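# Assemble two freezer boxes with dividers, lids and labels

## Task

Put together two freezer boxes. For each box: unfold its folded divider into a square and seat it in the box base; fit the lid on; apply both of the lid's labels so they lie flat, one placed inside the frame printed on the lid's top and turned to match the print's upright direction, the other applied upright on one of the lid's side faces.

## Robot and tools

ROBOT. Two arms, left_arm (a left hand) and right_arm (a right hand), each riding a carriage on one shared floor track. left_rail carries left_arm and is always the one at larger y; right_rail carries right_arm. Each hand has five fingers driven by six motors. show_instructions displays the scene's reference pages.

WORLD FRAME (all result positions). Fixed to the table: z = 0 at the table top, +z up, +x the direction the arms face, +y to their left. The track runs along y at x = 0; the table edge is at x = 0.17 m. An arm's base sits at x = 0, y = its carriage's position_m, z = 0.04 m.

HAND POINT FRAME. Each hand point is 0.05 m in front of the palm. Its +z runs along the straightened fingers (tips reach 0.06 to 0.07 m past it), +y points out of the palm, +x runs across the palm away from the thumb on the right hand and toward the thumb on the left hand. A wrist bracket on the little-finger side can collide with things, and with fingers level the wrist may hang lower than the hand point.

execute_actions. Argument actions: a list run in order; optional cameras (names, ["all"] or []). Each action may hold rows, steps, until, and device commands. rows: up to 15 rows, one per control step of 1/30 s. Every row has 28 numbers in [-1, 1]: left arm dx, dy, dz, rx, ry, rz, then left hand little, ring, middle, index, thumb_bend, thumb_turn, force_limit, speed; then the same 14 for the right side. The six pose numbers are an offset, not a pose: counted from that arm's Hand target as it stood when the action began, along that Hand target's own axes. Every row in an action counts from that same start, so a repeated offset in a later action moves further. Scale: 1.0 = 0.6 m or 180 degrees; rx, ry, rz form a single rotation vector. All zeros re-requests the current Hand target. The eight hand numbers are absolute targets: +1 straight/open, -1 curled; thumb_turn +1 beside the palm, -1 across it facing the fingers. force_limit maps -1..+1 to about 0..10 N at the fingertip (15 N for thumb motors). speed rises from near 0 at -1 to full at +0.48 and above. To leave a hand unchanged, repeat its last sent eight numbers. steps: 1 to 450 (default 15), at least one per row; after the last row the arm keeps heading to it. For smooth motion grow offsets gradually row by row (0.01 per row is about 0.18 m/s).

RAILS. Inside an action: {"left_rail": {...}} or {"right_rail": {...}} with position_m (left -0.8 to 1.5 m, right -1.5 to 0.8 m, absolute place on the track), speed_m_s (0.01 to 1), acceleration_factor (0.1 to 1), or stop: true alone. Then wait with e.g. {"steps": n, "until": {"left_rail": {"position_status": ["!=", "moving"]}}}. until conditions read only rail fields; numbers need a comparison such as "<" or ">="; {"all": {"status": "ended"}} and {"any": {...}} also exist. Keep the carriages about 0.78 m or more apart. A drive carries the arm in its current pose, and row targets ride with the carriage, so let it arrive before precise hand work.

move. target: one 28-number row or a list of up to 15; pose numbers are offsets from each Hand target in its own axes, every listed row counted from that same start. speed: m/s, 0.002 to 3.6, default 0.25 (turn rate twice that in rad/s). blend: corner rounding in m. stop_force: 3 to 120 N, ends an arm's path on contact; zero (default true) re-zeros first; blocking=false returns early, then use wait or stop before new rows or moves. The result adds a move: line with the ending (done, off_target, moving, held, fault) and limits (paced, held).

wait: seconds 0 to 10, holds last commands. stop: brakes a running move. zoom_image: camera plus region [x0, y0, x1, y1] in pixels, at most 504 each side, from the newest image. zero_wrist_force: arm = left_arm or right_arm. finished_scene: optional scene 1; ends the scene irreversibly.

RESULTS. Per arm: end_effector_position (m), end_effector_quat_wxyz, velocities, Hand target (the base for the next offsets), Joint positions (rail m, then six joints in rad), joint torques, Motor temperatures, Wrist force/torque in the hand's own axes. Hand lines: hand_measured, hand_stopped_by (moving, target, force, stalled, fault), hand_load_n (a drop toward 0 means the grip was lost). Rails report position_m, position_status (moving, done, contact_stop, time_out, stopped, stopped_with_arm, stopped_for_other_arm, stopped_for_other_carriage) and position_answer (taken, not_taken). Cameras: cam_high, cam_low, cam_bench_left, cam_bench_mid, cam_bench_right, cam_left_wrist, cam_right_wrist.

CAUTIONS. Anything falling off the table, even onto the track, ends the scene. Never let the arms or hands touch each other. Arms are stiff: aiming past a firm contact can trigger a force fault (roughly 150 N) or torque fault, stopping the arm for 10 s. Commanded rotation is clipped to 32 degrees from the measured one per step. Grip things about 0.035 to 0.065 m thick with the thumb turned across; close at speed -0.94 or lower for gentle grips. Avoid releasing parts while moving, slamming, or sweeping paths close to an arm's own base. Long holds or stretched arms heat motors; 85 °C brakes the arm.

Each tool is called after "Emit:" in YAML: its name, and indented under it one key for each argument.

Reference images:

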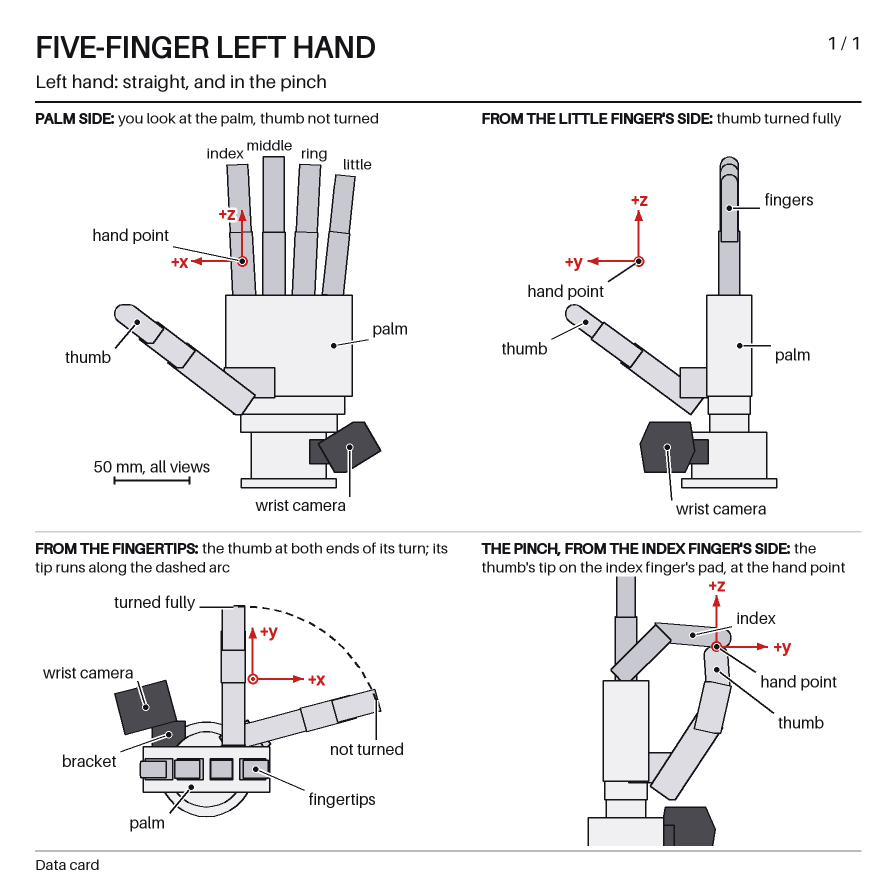

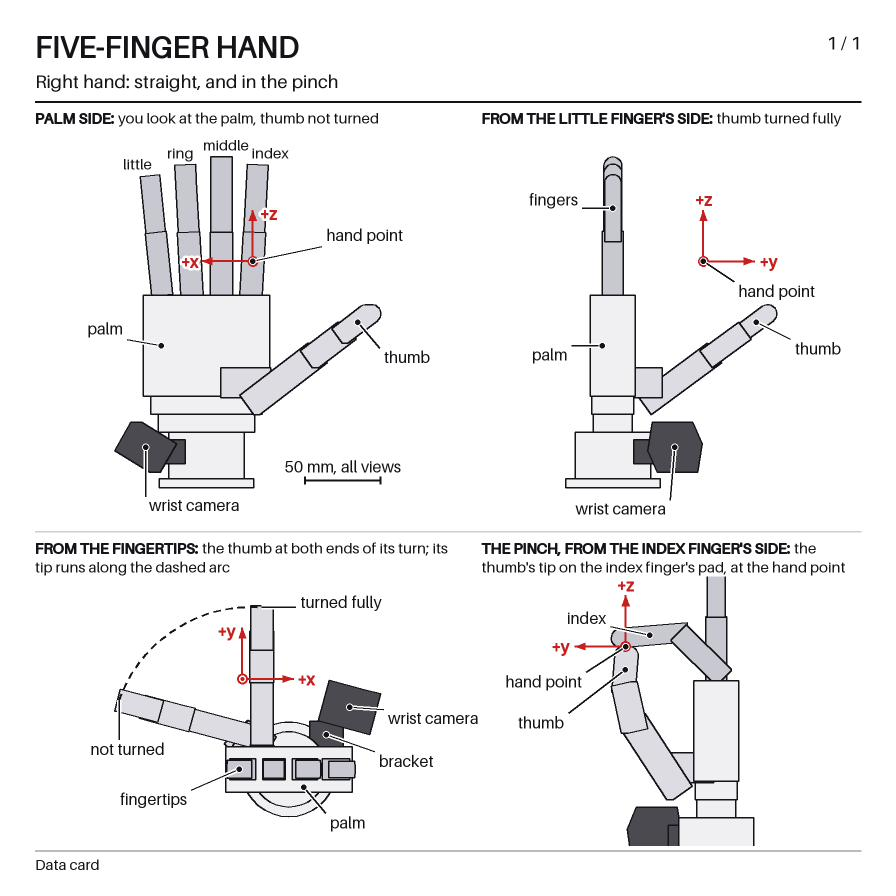

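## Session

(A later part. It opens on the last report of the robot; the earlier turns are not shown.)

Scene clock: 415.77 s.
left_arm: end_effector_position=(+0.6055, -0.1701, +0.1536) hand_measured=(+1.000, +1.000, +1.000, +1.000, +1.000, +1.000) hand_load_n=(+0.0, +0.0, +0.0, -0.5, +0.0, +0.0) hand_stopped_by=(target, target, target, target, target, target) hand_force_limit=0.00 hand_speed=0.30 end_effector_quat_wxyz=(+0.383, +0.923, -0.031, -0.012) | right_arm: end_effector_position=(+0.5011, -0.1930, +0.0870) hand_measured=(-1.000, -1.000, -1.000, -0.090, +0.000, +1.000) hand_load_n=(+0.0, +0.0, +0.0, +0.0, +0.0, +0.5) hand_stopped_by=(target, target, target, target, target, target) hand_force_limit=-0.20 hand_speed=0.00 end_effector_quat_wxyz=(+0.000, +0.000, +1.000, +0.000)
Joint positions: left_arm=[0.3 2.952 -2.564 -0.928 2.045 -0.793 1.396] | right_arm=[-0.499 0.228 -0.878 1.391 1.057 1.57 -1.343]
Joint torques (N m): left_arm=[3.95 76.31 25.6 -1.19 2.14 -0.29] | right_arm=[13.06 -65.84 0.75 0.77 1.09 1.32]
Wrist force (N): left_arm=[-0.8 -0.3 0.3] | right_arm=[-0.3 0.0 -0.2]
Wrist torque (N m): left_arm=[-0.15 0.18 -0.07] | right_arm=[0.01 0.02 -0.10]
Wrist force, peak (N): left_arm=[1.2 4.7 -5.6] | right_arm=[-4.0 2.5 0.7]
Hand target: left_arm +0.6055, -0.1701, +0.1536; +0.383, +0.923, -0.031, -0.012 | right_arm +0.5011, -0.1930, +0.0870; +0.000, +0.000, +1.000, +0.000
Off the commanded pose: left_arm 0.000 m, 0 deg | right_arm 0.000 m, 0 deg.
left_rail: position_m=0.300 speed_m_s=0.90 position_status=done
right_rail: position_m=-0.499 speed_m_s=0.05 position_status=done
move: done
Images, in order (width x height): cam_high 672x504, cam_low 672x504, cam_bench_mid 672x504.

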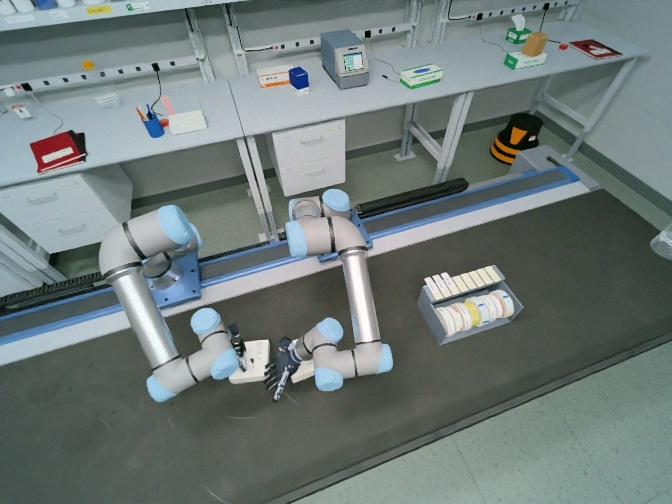

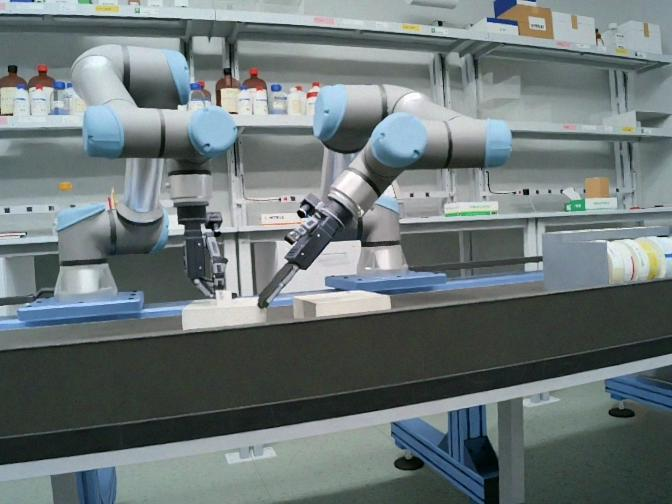

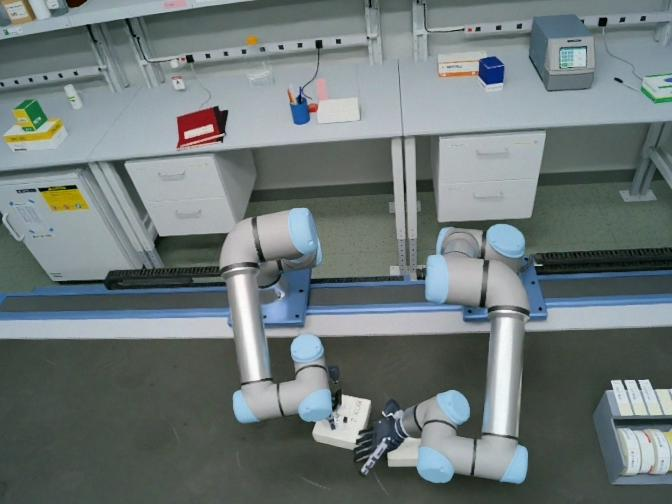

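Emit:
execute_actions:
  actions: []
  cameras: ["cam_left_wrist", "cam_right_wrist", "cam_bench_right", "cam_low", "cam_bench_left"]

Emit:
zoom_image:
  camera: "cam_low"
  region: [195, 275, 275, 335]

Emit:
zoom_image:
  camera: "cam_left_wrist"
  region: [150, 150, 450, 450]

Emit:
zoom_image:
  camera: "cam_right_wrist"
  region: [200, 150, 450, 400]

Scene clock: 423.93 s.
left_arm: end_effector_position=(+0.6055, -0.1701, +0.1536) hand_measured=(+1.000, +1.000, +1.000, +1.000, +1.000, +1.000) hand_load_n=(+0.0, +0.0, +0.0, +0.0, +0.0, +0.0) hand_stopped_by=(target, target, target, target, target, target) hand_force_limit=0.00 hand_speed=0.30 end_effector_quat_wxyz=(+0.383, +0.923, -0.031, -0.012) | right_arm: end_effector_position=(+0.5011, -0.1930, +0.0870) hand_measured=(-1.000, -1.000, -1.000, -0.090, +0.000, +1.000) hand_load_n=(+0.0, +0.0, +0.0, +0.0, +0.0, +0.0) hand_stopped_by=(target, target, target, target, target, target) hand_force_limit=-0.20 hand_speed=0.00 end_effector_quat_wxyz=(+0.000, +0.000, +1.000, +0.000)
Joint positions: left_arm=[0.3 2.952 -2.564 -0.928 2.045 -0.793 1.396] | right_arm=[-0.499 0.228 -0.878 1.391 1.057 1.57 -1.343]
Joint velocities: within noise
Joint torques (N m): left_arm=[0.26 76.22 25.94 0.28 2.28 -1.07] | right_arm=[12.69 -64.83 0.17 1.02 2.21 1.25]
Motor temperatures (°C): left_arm=[20 24 21 26 30 23] | right_arm=[22 22 25 27 31 26]
Wrist force (N): left_arm=[-0.8 -0.3 0.3] | right_arm=[0.0 0.0 -0.5]
Wrist torque (N m): left_arm=[-0.13 0.17 -0.07] | right_arm=[0.03 -0.02 -0.10]
Wrist force, peak (N): left_arm=[-0.9 -0.3 0.2] | right_arm=[-0.6 -0.2 -0.6]
Hand target: left_arm +0.6055, -0.1701, +0.1536; +0.383, +0.923, -0.031, -0.012 | right_arm +0.5011, -0.1930, +0.0870; +0.000, +0.000, +1.000, +0.000
Off the commanded pose: left_arm 0.000 m, 0 deg | right_arm 0.000 m, 0 deg.
left_rail: position_m=0.300 speed_m_s=0.90 position_status=done
right_rail: position_m=-0.499 speed_m_s=0.05 position_status=done
camera_calibration:
cam_left_wrist: T_world_to_cam=[[0.348983, 0.664726, -0.660568, -0.000114967], [0.83079, 0.106683, 0.546266, -0.561875], [0.433589, -0.739431, -0.515017, -0.194727], [0, 0, 0, 1]] pos_world=[0.551271, -0.0839683, 0.20657]
cam_right_wrist: T_world_to_cam=[[-0.252532, 0.967275, -0.0246317, 0.320613], [0.797269, 0.222437, 0.561145, -0.413148], [0.54826, 0.122069, -0.827351, -0.0694974], [0, 0, 0, 1]] pos_world=[0.448458, -0.209738, 0.182234]
Images, in order (width x height): cam_low 672x504, cam_bench_left 672x504, cam_bench_right 672x504, cam_left_wrist 616x616, cam_right_wrist 616x616.

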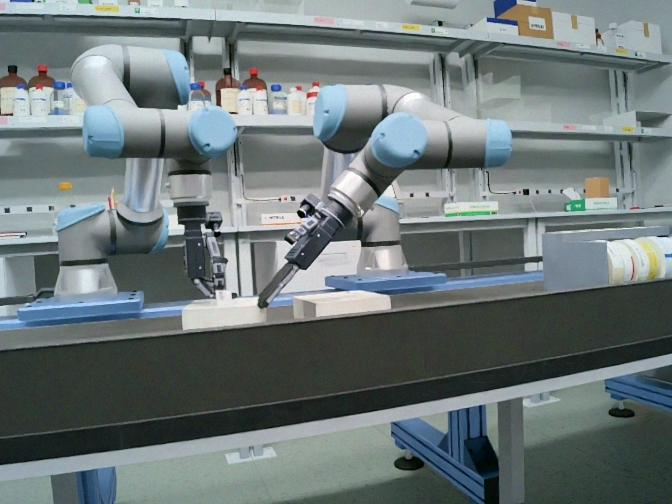

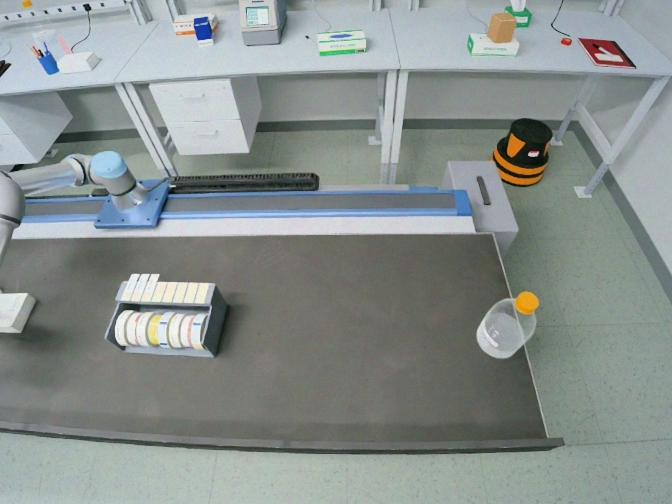

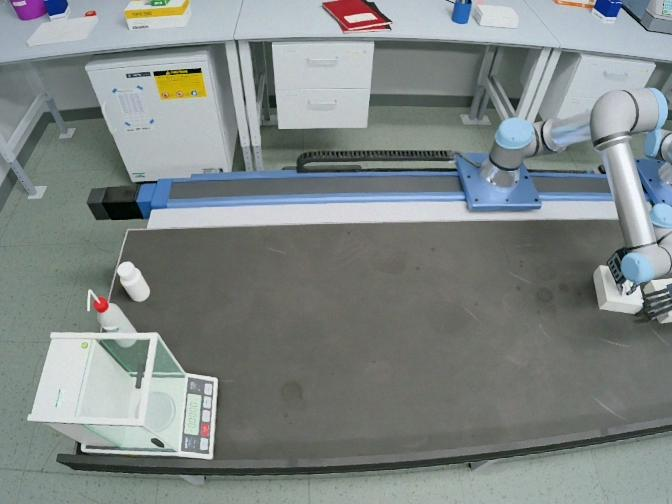

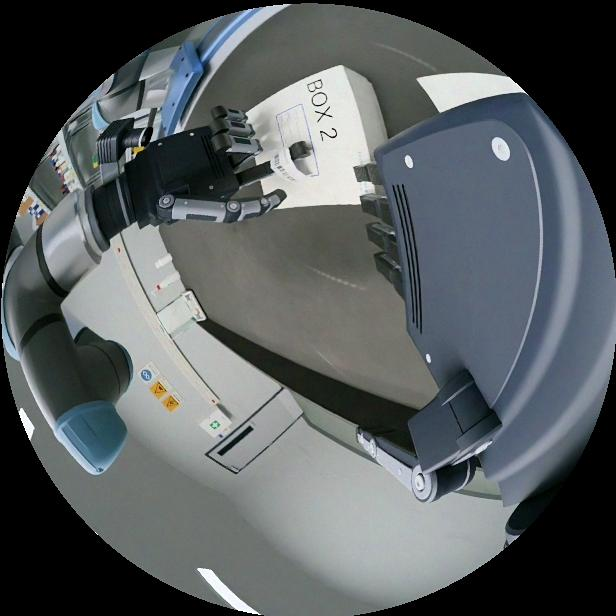

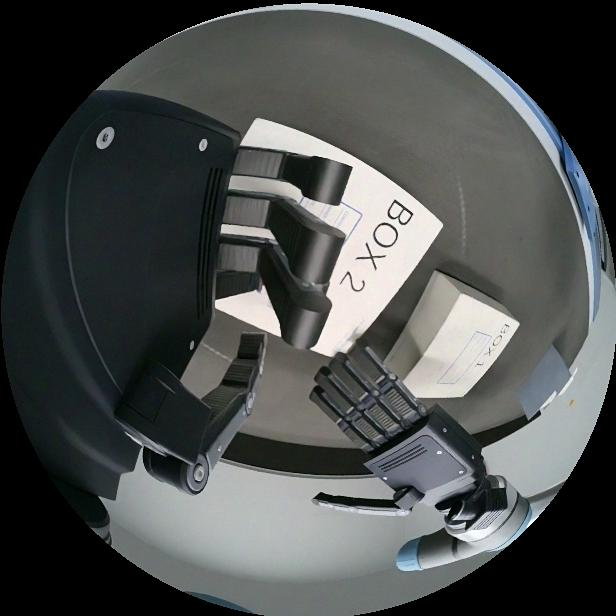

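Scaled by 6.300 from the camera's 672x504 image, which has a finer 960x720 frame.

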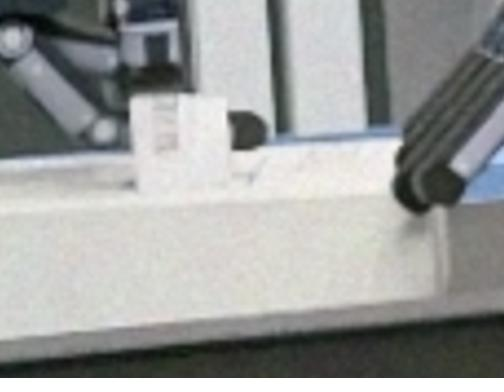

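Scaled by 1.680 from the camera's 616x616 image, which has a finer 880x880 frame.

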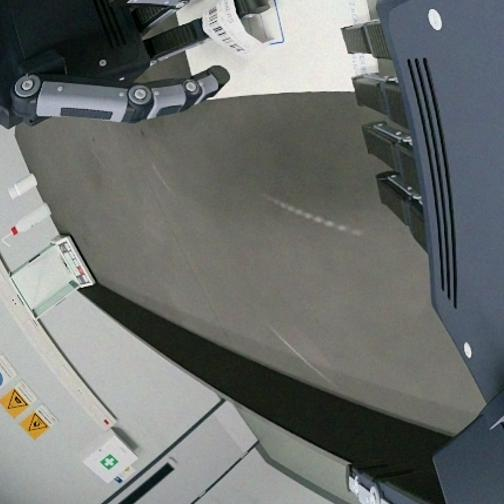

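Scaled by 2.016 from the camera's 616x616 image, which has a finer 880x880 frame.

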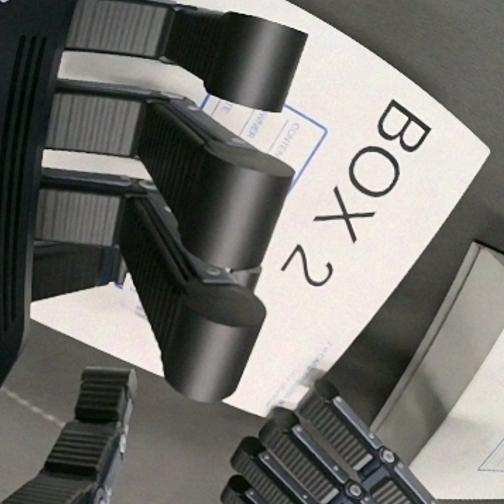

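Emit:
zoom_image:
  camera: "cam_left_wrist"
  region: [225, 90, 345, 210]

Scaled by 4.200 from the camera's 616x616 image, which has a finer 880x880 frame.

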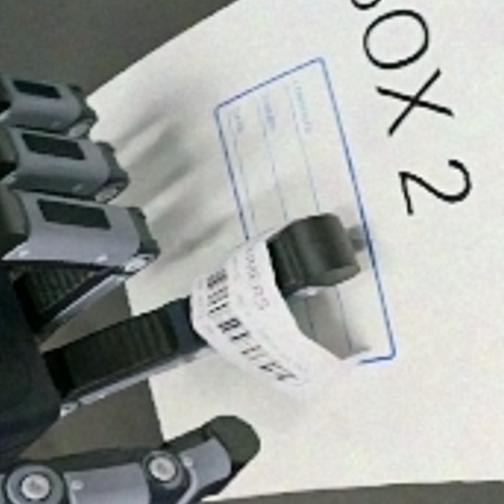

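Emit:
move:
  target:
    - [0.0001,0.0413,-0.0412,0,0,0,-1,1,1,1,1,1,0,0.3,-0.0122,0,0,0,0,0.0972,-1,-1,-1,-0.09,-0.4,1,-0.2,0.0]
    - [-0.0175,0.0892,0.0318,-0.0001,-0.0539,0.0537,-1,1,1,1,1,1,0,0.3,-0.0122,0,0,0,0,0.0972,-1,-1,-1,-0.09,-0.4,1,-0.2,0.0]
  speed: [0.1, 0.12]
  cameras: ["cam_low", "cam_bench_mid", "cam_left_wrist"]

Emit:
zoom_image:
  camera: "cam_left_wrist"
  region: [200, 70, 380, 250]

Emit:
zoom_image:
  camera: "cam_low"
  region: [150, 240, 310, 340]

Emit:
zoom_image:
  camera: "cam_bench_mid"
  region: [280, 370, 420, 475]

Scene clock: 429.50 s.
left_arm: end_effector_position=(+0.5916, -0.2206, +0.1779) hand_measured=(-1.000, +1.000, +1.000, +1.000, +1.000, +1.000) hand_load_n=(+0.0, +0.0, +0.0, +0.0, -0.5, +0.0) hand_stopped_by=(target, target, target, target, target, target) hand_force_limit=0.00 hand_speed=0.30 end_effector_quat_wxyz=(+0.378, +0.913, -0.140, -0.058) | right_arm: end_effector_position=(+0.5084, -0.1930, +0.0870) hand_measured=(-1.000, -1.000, -1.000, -0.090, -0.400, +1.000) hand_load_n=(+0.0, +0.0, +0.0, +0.0, +0.0, +0.0) hand_stopped_by=(target, target, target, target, target, target) hand_force_limit=-0.20 hand_speed=0.00 end_effector_quat_wxyz=(+0.000, +0.152, +0.988, +0.000)
Joint positions: left_arm=[0.3 2.886 -2.762 -0.513 1.657 -0.786 1.64] | right_arm=[-0.499 0.255 -0.884 1.4 1.053 1.57 -1.01]
Joint torques (N m): left_arm=[-7.75 37.2 30.42 -5.13 -0.51 1.28] | right_arm=[12.77 -28.07 -33.45 4.02 1.79 1.19]
Wrist force (N): left_arm=[-0.5 -0.7 -0.2] | right_arm=[0.0 -0.2 -0.6]
Wrist torque (N m): left_arm=[-0.09 0.18 -0.15] | right_arm=[0.01 0.01 -0.12]
Wrist force, peak (N): left_arm=[-1.1 -0.7 -0.5] | right_arm=[0.0 -0.4 -0.9]
Hand target: left_arm +0.5916, -0.2206, +0.1779; +0.378, +0.913, -0.141, -0.058 | right_arm +0.5084, -0.1930, +0.0870; +0.000, +0.152, +0.988, +0.000
Off the commanded pose: left_arm 0.000 m, 0 deg | right_arm 0.000 m, 0 deg.
left_rail: position_m=0.300 speed_m_s=0.90 position_status=done
right_rail: position_m=-0.499 speed_m_s=0.05 position_status=done
move: done
camera_calibration:
cam_left_wrist: T_world_to_cam=[[0.496155, 0.56328, -0.660716, -0.0549939], [0.832624, -0.0929815, 0.545978, -0.603342], [0.246104, -0.821018, -0.515133, -0.120562], [0, 0, 0, 1]] pos_world=[0.559313, -0.124106, 0.23097]
Images, in order (width x height): cam_low 672x504, cam_bench_mid 672x504, cam_left_wrist 616x616.

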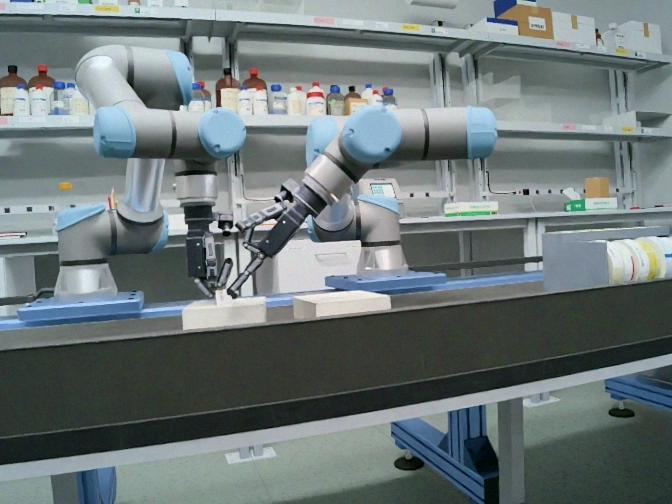

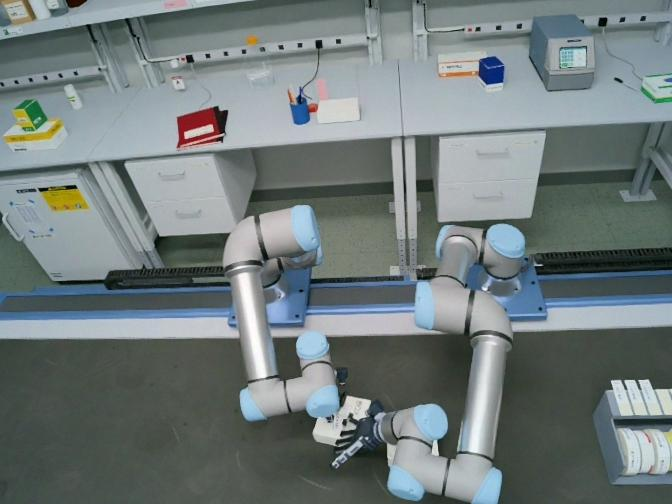

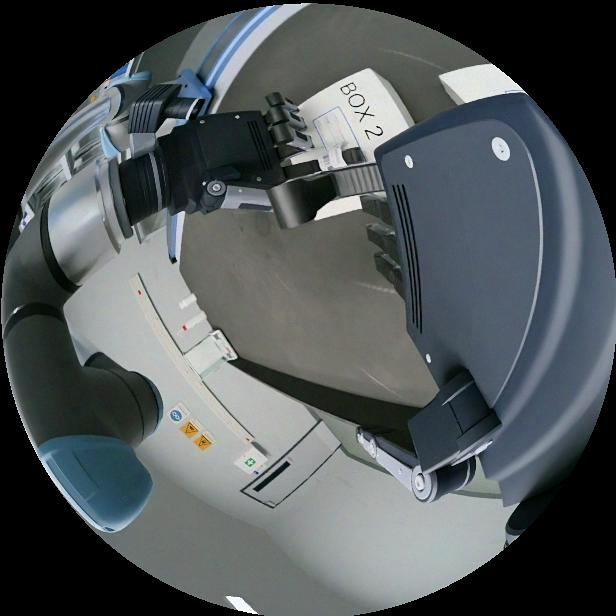

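Scaled by 2.800 from the camera's 616x616 image, which has a finer 880x880 frame.

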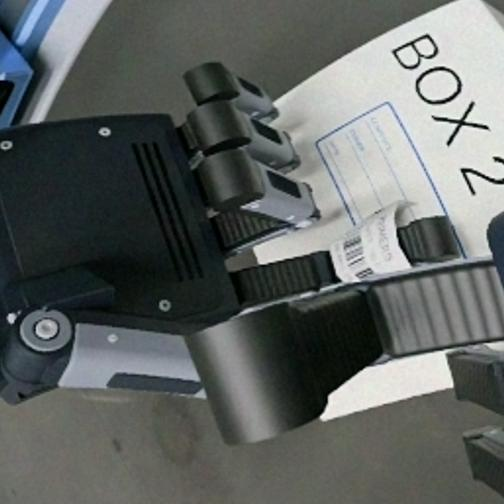

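Scaled by 3.150 from the camera's 672x504 image, which has a finer 960x720 frame.

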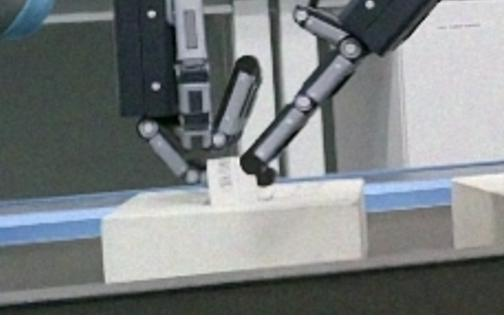

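Scaled by 3.600 from the camera's 672x504 image, which has a finer 960x720 frame.

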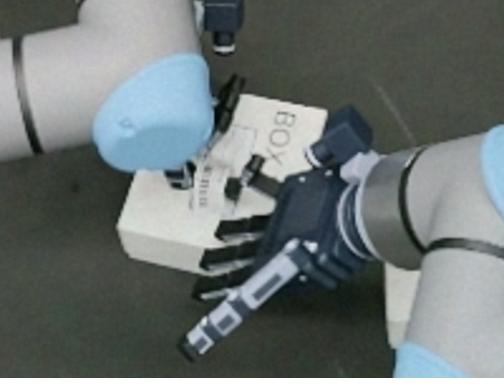

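Emit:
zoom_image:
  camera: "cam_bench_mid"
  region: [300, 385, 384, 448]

Emit:
zoom_image:
  camera: "cam_low"
  region: [195, 270, 255, 315]

Scaled by 6.000 from the camera's 672x504 image, which has a finer 960x720 frame.

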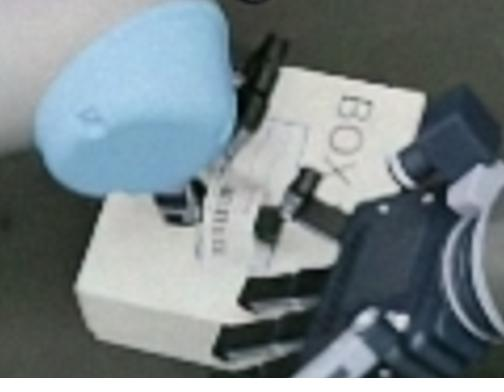

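Scaled by 8.400 from the camera's 672x504 image, which has a finer 960x720 frame.

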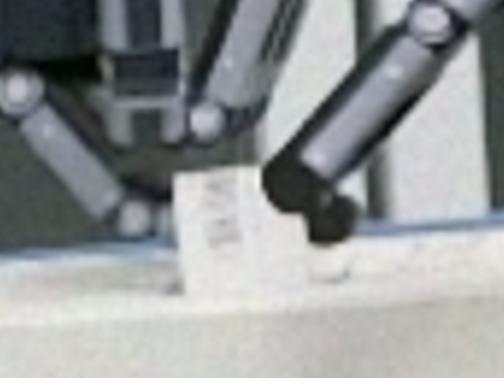

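Emit:
move:
  target:
    - [-0.0191,0.0043,0.0043,0,0,0,-1,1,1,1,1,1,0,0.3,0,0,0,0,0,0,-1,-1,-1,-0.09,-0.4,1,-0.2,0.0]
    - [-0.0191,-0.0358,0.0443,0,0,0,-1,1,1,1,1,1,0,0.3,0,0,0,0,0,0,-1,-1,-1,-0.09,-0.4,1,-0.2,0.0]
  speed: [0.06, 0.03]
  stop_force: 10

Emit:
move:
  target: [0,-0.014,0.014,0,0,0,-1,1,1,1,1,1,0,0.3,0,0,0,0,0,0,-1,-1,-1,-0.09,-0.4,1,-0.2,0.0]
  speed: 0.02
  stop_force: 8
  cameras: ["cam_low", "cam_bench_mid", "cam_left_wrist"]

Emit:
zoom_image:
  camera: "cam_bench_mid"
  region: [300, 385, 384, 448]

Emit:
zoom_image:
  camera: "cam_low"
  region: [165, 255, 275, 337]

Emit:
zoom_image:
  camera: "cam_left_wrist"
  region: [200, 70, 400, 250]

Scene clock: 434.37 s.
left_arm: end_effector_position=(+0.5796, -0.2206, +0.1521) hand_measured=(-1.000, +1.000, +1.000, +1.000, +1.000, +1.000) hand_load_n=(+0.5, -2.0, +0.0, +0.0, +0.0, +0.0) hand_stopped_by=(target, target, target, target, target, target) hand_force_limit=0.00 hand_speed=0.30 end_effector_quat_wxyz=(+0.378, +0.913, -0.141, -0.058) | right_arm: end_effector_position=(+0.5084, -0.1930, +0.0870) hand_measured=(-1.000, -1.000, -1.000, -0.090, -0.400, +1.000) hand_load_n=(+0.0, +0.0, +0.0, +0.5, +0.0, +0.0) hand_stopped_by=(target, target, target, target, target, target) hand_force_limit=-0.20 hand_speed=0.00 end_effector_quat_wxyz=(+0.000, +0.152, +0.988, +0.000)
Joint positions: left_arm=[0.3 2.881 -2.736 -0.633 1.754 -0.786 1.634] | right_arm=[-0.499 0.255 -0.884 1.4 1.053 1.57 -1.01]
Joint torques (N m): left_arm=[-4.22 86.75 28.63 -4.49 -0.97 -0.98] | right_arm=[12.61 -29.31 -33.89 3.92 1.92 1.29]
Wrist force (N): left_arm=[-0.6 1.7 -2.0] | right_arm=[0.3 -0.7 0.6]
Wrist torque (N m): left_arm=[-0.04 0.10 -0.25] | right_arm=[-0.06 -0.03 -0.10]
Wrist force, peak (N): left_arm=[-0.1 5.9 -11.1] | right_arm=[0.0 -1.1 0.7]
Hand target: left_arm +0.5796, -0.2206, +0.1521; +0.378, +0.913, -0.141, -0.058 (not the last commanded pose) | right_arm +0.5084, -0.1930, +0.0870; +0.000, +0.152, +0.988, +0.000
Off the commanded pose: left_arm 0.008 m, 0 deg | right_arm 0.000 m, 0 deg.
left_rail: position_m=0.300 speed_m_s=0.90 position_status=done
right_rail: position_m=-0.499 speed_m_s=0.05 position_status=done
move: contact (left_arm); path passed 1 of 2 targets

Scene clock: 435.70 s.
left_arm: end_effector_position=(+0.5796, -0.2207, +0.1511) hand_measured=(-1.000, +1.000, +1.000, +1.000, +1.000, +1.000) hand_load_n=(+0.5, -4.5, +0.0, +0.0, +0.0, +0.0) hand_stopped_by=(target, target, target, target, target, target) hand_force_limit=0.00 hand_speed=0.30 end_effector_quat_wxyz=(+0.378, +0.913, -0.141, -0.057) | right_arm: end_effector_position=(+0.5084, -0.1930, +0.0870) hand_measured=(-1.000, -1.000, -1.000, -0.090, -0.400, +1.000) hand_load_n=(+0.0, +0.0, +0.0, +0.5, +0.0, +0.0) hand_stopped_by=(target, target, target, target, target, target) hand_force_limit=-0.20 hand_speed=0.00 end_effector_quat_wxyz=(+0.000, +0.152, +0.988, +0.000)
Joint positions: left_arm=[0.3 2.881 -2.736 -0.634 1.757 -0.786 1.634] | right_arm=[-0.499 0.255 -0.884 1.4 1.053 1.57 -1.01]
Joint torques (N m): left_arm=[-4.69 83.69 26.9 -4.77 -0.77 -0.37] | right_arm=[13.5 -29.02 -34.53 3.94 1.68 1.16]
Wrist force (N): left_arm=[0.3 4.4 -3.9] | right_arm=[0.1 -1.3 0.3]
Wrist torque (N m): left_arm=[0.05 0.10 -0.27] | right_arm=[-0.05 0.00 -0.13]
Wrist force, peak (N): left_arm=[-2.0 5.8 -12.3] | right_arm=[0.1 -1.4 0.7]
Hand target: left_arm +0.5796, -0.2207, +0.1511; +0.378, +0.913, -0.141, -0.057 (not the last commanded pose) | right_arm +0.5084, -0.1930, +0.0870; +0.000, +0.152, +0.988, +0.000
Off the commanded pose: left_arm 0.011 m, 0 deg | right_arm 0.000 m, 0 deg.
left_rail: position_m=0.300 speed_m_s=0.90 position_status=done
right_rail: position_m=-0.499 speed_m_s=0.05 position_status=done
move: contact (left_arm)
camera_calibration:
cam_left_wrist: T_world_to_cam=[[0.496665, 0.563016, -0.660558, -0.0671688], [0.832292, -0.0930612, 0.54647, -0.578548], [0.246199, -0.82119, -0.514813, -0.13174], [0, 0, 0, 1]] pos_world=[0.547316, -0.124207, 0.203969]
Images, in order (width x height): cam_low 672x504, cam_bench_mid 672x504, cam_left_wrist 616x616.

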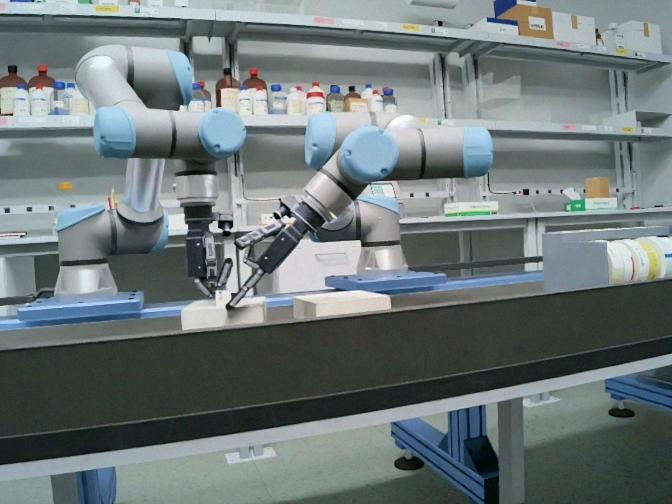

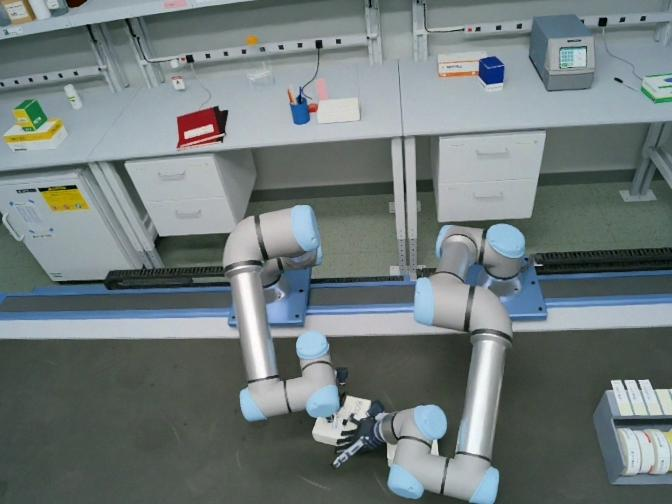

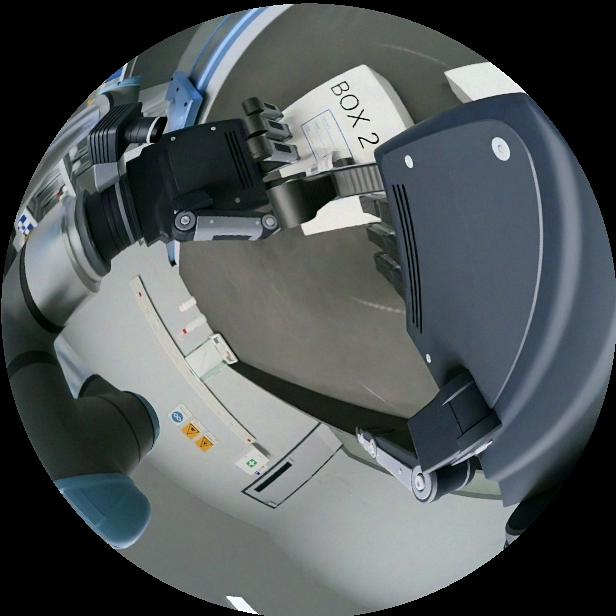

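Scaled by 6.000 from the camera's 672x504 image, which has a finer 960x720 frame.

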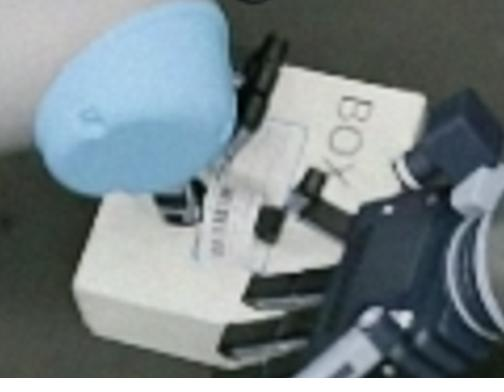

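Scaled by 4.582 from the camera's 672x504 image, which has a finer 960x720 frame.

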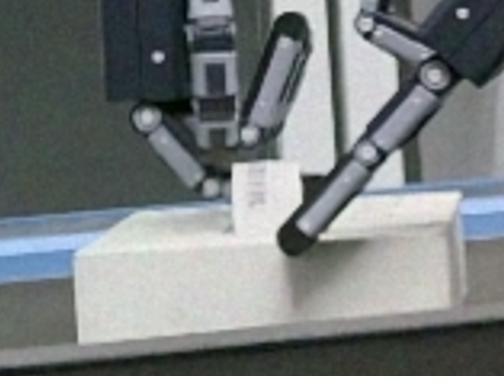

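Scaled by 2.520 from the camera's 616x616 image, which has a finer 880x880 frame.

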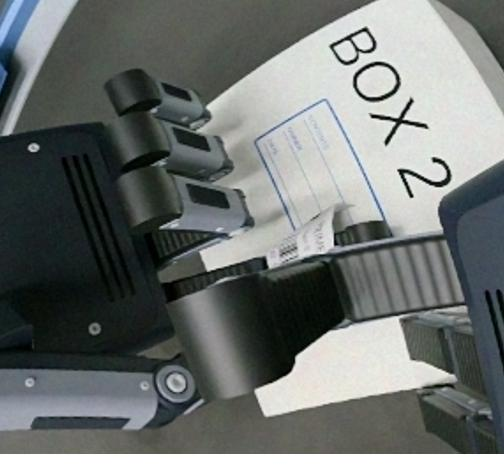

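Emit:
zoom_image:
  camera: "cam_low"
  region: [178, 285, 278, 335]

Scaled by 5.040 from the camera's 672x504 image, which has a finer 960x720 frame.

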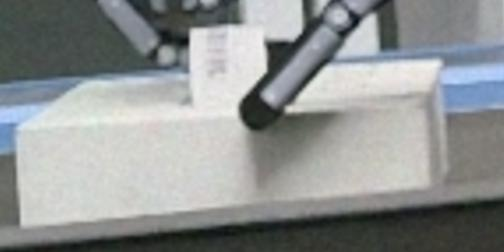

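Emit:
move:
  target: [0,-0.014,0.014,0,0,0,-1,1,1,1,1,1,0,0.3,0,0,0,0,0,0,-1,-1,-1,-0.09,-0.4,1,-0.2,0.0]
  speed: 0.02
  stop_force: 10

Emit:
move:
  target: [0,0,0,0,0,0,-1,1,1,1,1,1,0,0.3,0.05,0,0,0,0,0,-1,-1,-1,-0.09,-0.4,1,-0.2,0.0]
  speed: 0.03
  cameras: ["cam_low", "cam_bench_mid", "cam_left_wrist"]

Emit:
zoom_image:
  camera: "cam_bench_mid"
  region: [300, 385, 384, 448]

Emit:
zoom_image:
  camera: "cam_low"
  region: [165, 255, 275, 337]

Emit:
zoom_image:
  camera: "cam_left_wrist"
  region: [200, 70, 400, 250]

Scene clock: 438.40 s.
left_arm: end_effector_position=(+0.5797, -0.2207, +0.1474) hand_measured=(-1.000, +0.998, +1.000, +1.000, +1.000, +1.000) hand_load_n=(+0.0, -9.5, +0.0, +0.0, +0.0, +0.0) hand_stopped_by=(target, target, target, target, target, target) hand_force_limit=0.00 hand_speed=0.30 end_effector_quat_wxyz=(+0.379, +0.913, -0.141, -0.057) | right_arm: end_effector_position=(+0.5084, -0.1930, +0.0870) hand_measured=(-1.000, -1.000, -1.000, -0.090, -0.400, +1.000) hand_load_n=(+0.0, +0.0, +0.0, +1.0, +0.0, +0.0) hand_stopped_by=(target, target, target, target, target, target) hand_force_limit=-0.20 hand_speed=0.00 end_effector_quat_wxyz=(+0.000, +0.152, +0.988, +0.000)
Joint positions: left_arm=[0.3 2.881 -2.74 -0.637 1.763 -0.786 1.634] | right_arm=[-0.499 0.255 -0.884 1.4 1.053 1.57 -1.01]
Joint torques (N m): left_arm=[-3.36 75.65 23.37 -3.51 -0.66 0.48] | right_arm=[12.68 -29.93 -33.23 3.61 0.05 1.33]
Wrist force (N): left_arm=[1.1 9.4 -12.2] | right_arm=[0.4 -2.0 0.5]
Wrist torque (N m): left_arm=[0.46 -0.23 -0.42] | right_arm=[-0.04 -0.01 -0.12]
Wrist force, peak (N): left_arm=[0.0 11.6 -20.3] | right_arm=[0.1 -2.2 0.7]
Hand target: left_arm +0.5797, -0.2207, +0.1474; +0.379, +0.913, -0.141, -0.057 (not the last commanded pose) | right_arm +0.5084, -0.1930, +0.0870; +0.000, +0.152, +0.988, +0.000
Off the commanded pose: left_arm 0.008 m, 0 deg | right_arm 0.000 m, 0 deg.
left_rail: position_m=0.300 speed_m_s=0.90 position_status=done
right_rail: position_m=-0.499 speed_m_s=0.05 position_status=done
move: contact (left_arm)

Scene clock: 439.77 s.
left_arm: end_effector_position=(+0.5797, -0.2207, +0.1474) hand_measured=(-1.000, +0.998, +1.000, +1.000, +1.000, +1.000) hand_load_n=(+0.0, -6.0, +0.0, +0.0, +0.0, +0.0) hand_stopped_by=(target, target, target, target, target, target) hand_force_limit=0.00 hand_speed=0.30 end_effector_quat_wxyz=(+0.379, +0.913, -0.141, -0.057) | right_arm: end_effector_position=(+0.4798, -0.1840, +0.0870) hand_measured=(-1.000, -1.000, -1.000, -0.090, -0.400, +1.000) hand_load_n=(+0.0, +0.0, +0.0, +4.0, +0.0, +0.0) hand_stopped_by=(target, target, target, target, target, target) hand_force_limit=-0.20 hand_speed=0.00 end_effector_quat_wxyz=(+0.000, +0.152, +0.988, +0.000)
Joint positions: left_arm=[0.3 2.881 -2.74 -0.637 1.763 -0.786 1.634] | right_arm=[-0.499 0.288 -0.926 1.476 1.02 1.57 -0.978]
Joint torques (N m): left_arm=[-3.59 75.29 23.38 1.85 -0.54 0.25] | right_arm=[15.5 -64.7 -1.51 1.97 -0.23 0.98]
Wrist force (N): left_arm=[-6.4 6.5 -6.9] | right_arm=[-6.6 -0.7 3.4]
Wrist torque (N m): left_arm=[0.18 -0.44 -0.78] | right_arm=[-0.06 -0.07 -0.23]
Wrist force, peak (N): left_arm=[1.1 9.7 -12.4] | right_arm=[-7.3 2.3 5.5]
Hand target: left_arm +0.5797, -0.2207, +0.1474; +0.379, +0.913, -0.141, -0.057 | right_arm +0.4798, -0.1840, +0.0870; +0.000, +0.152, +0.988, +0.000
Off the commanded pose: left_arm 0.000 m, 0 deg | right_arm 0.000 m, 0 deg.
left_rail: position_m=0.300 speed_m_s=0.90 position_status=done
right_rail: position_m=-0.499 speed_m_s=0.05 position_status=done
move: done
camera_calibration:
cam_left_wrist: T_world_to_cam=[[0.496858, 0.56302, -0.660409, -0.0696825], [0.832117, -0.093014, 0.546745, -0.576535], [0.246401, -0.821192, -0.514714, -0.133725], [0, 0, 0, 1]] pos_world=[0.547317, -0.124207, 0.200369]
Images, in order (width x height): cam_low 672x504, cam_bench_mid 672x504, cam_left_wrist 616x616.

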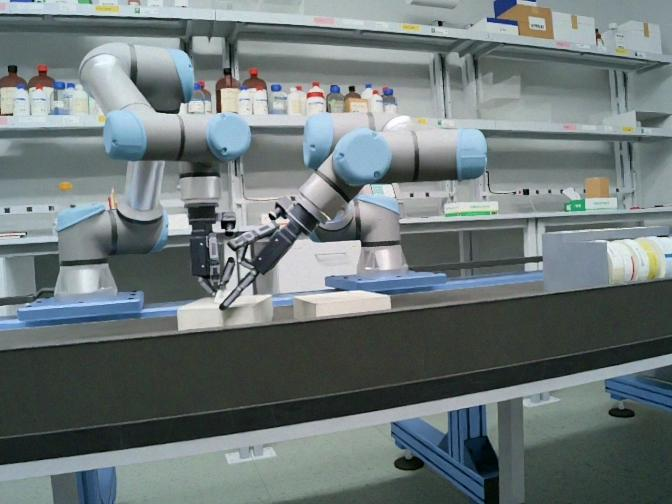

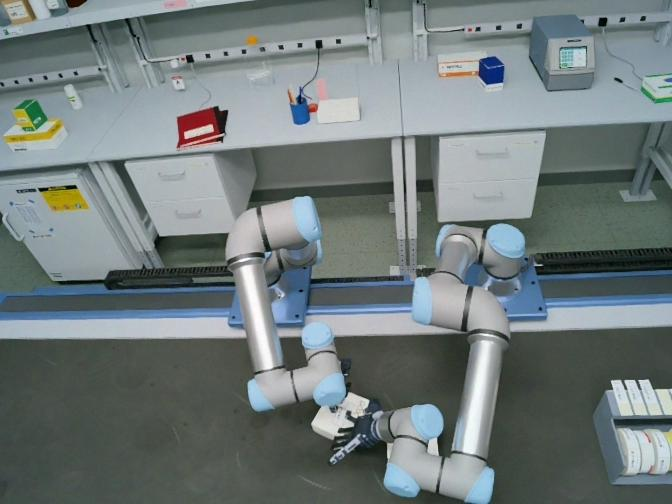

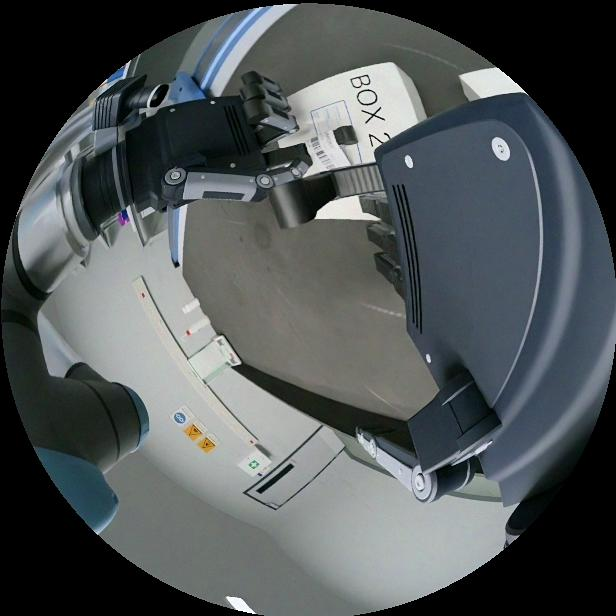

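Scaled by 6.000 from the camera's 672x504 image, which has a finer 960x720 frame.

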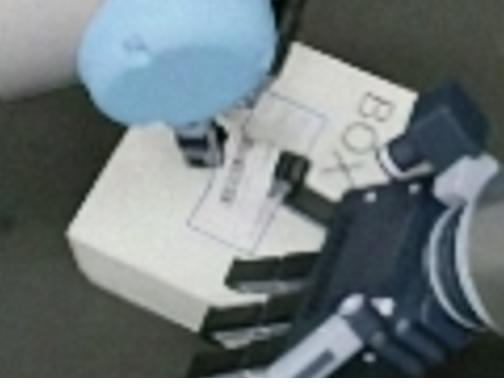

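Scaled by 4.582 from the camera's 672x504 image, which has a finer 960x720 frame.

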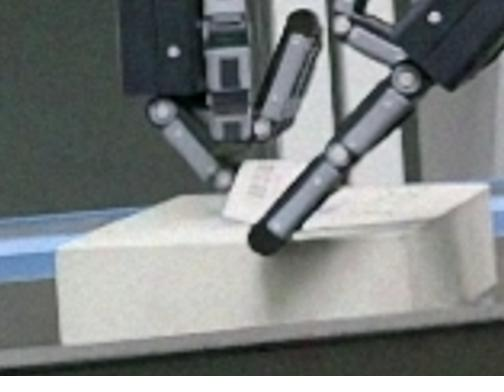

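Scaled by 2.520 from the camera's 616x616 image, which has a finer 880x880 frame.

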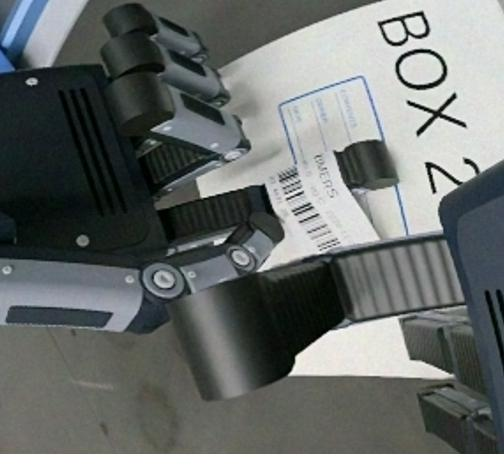

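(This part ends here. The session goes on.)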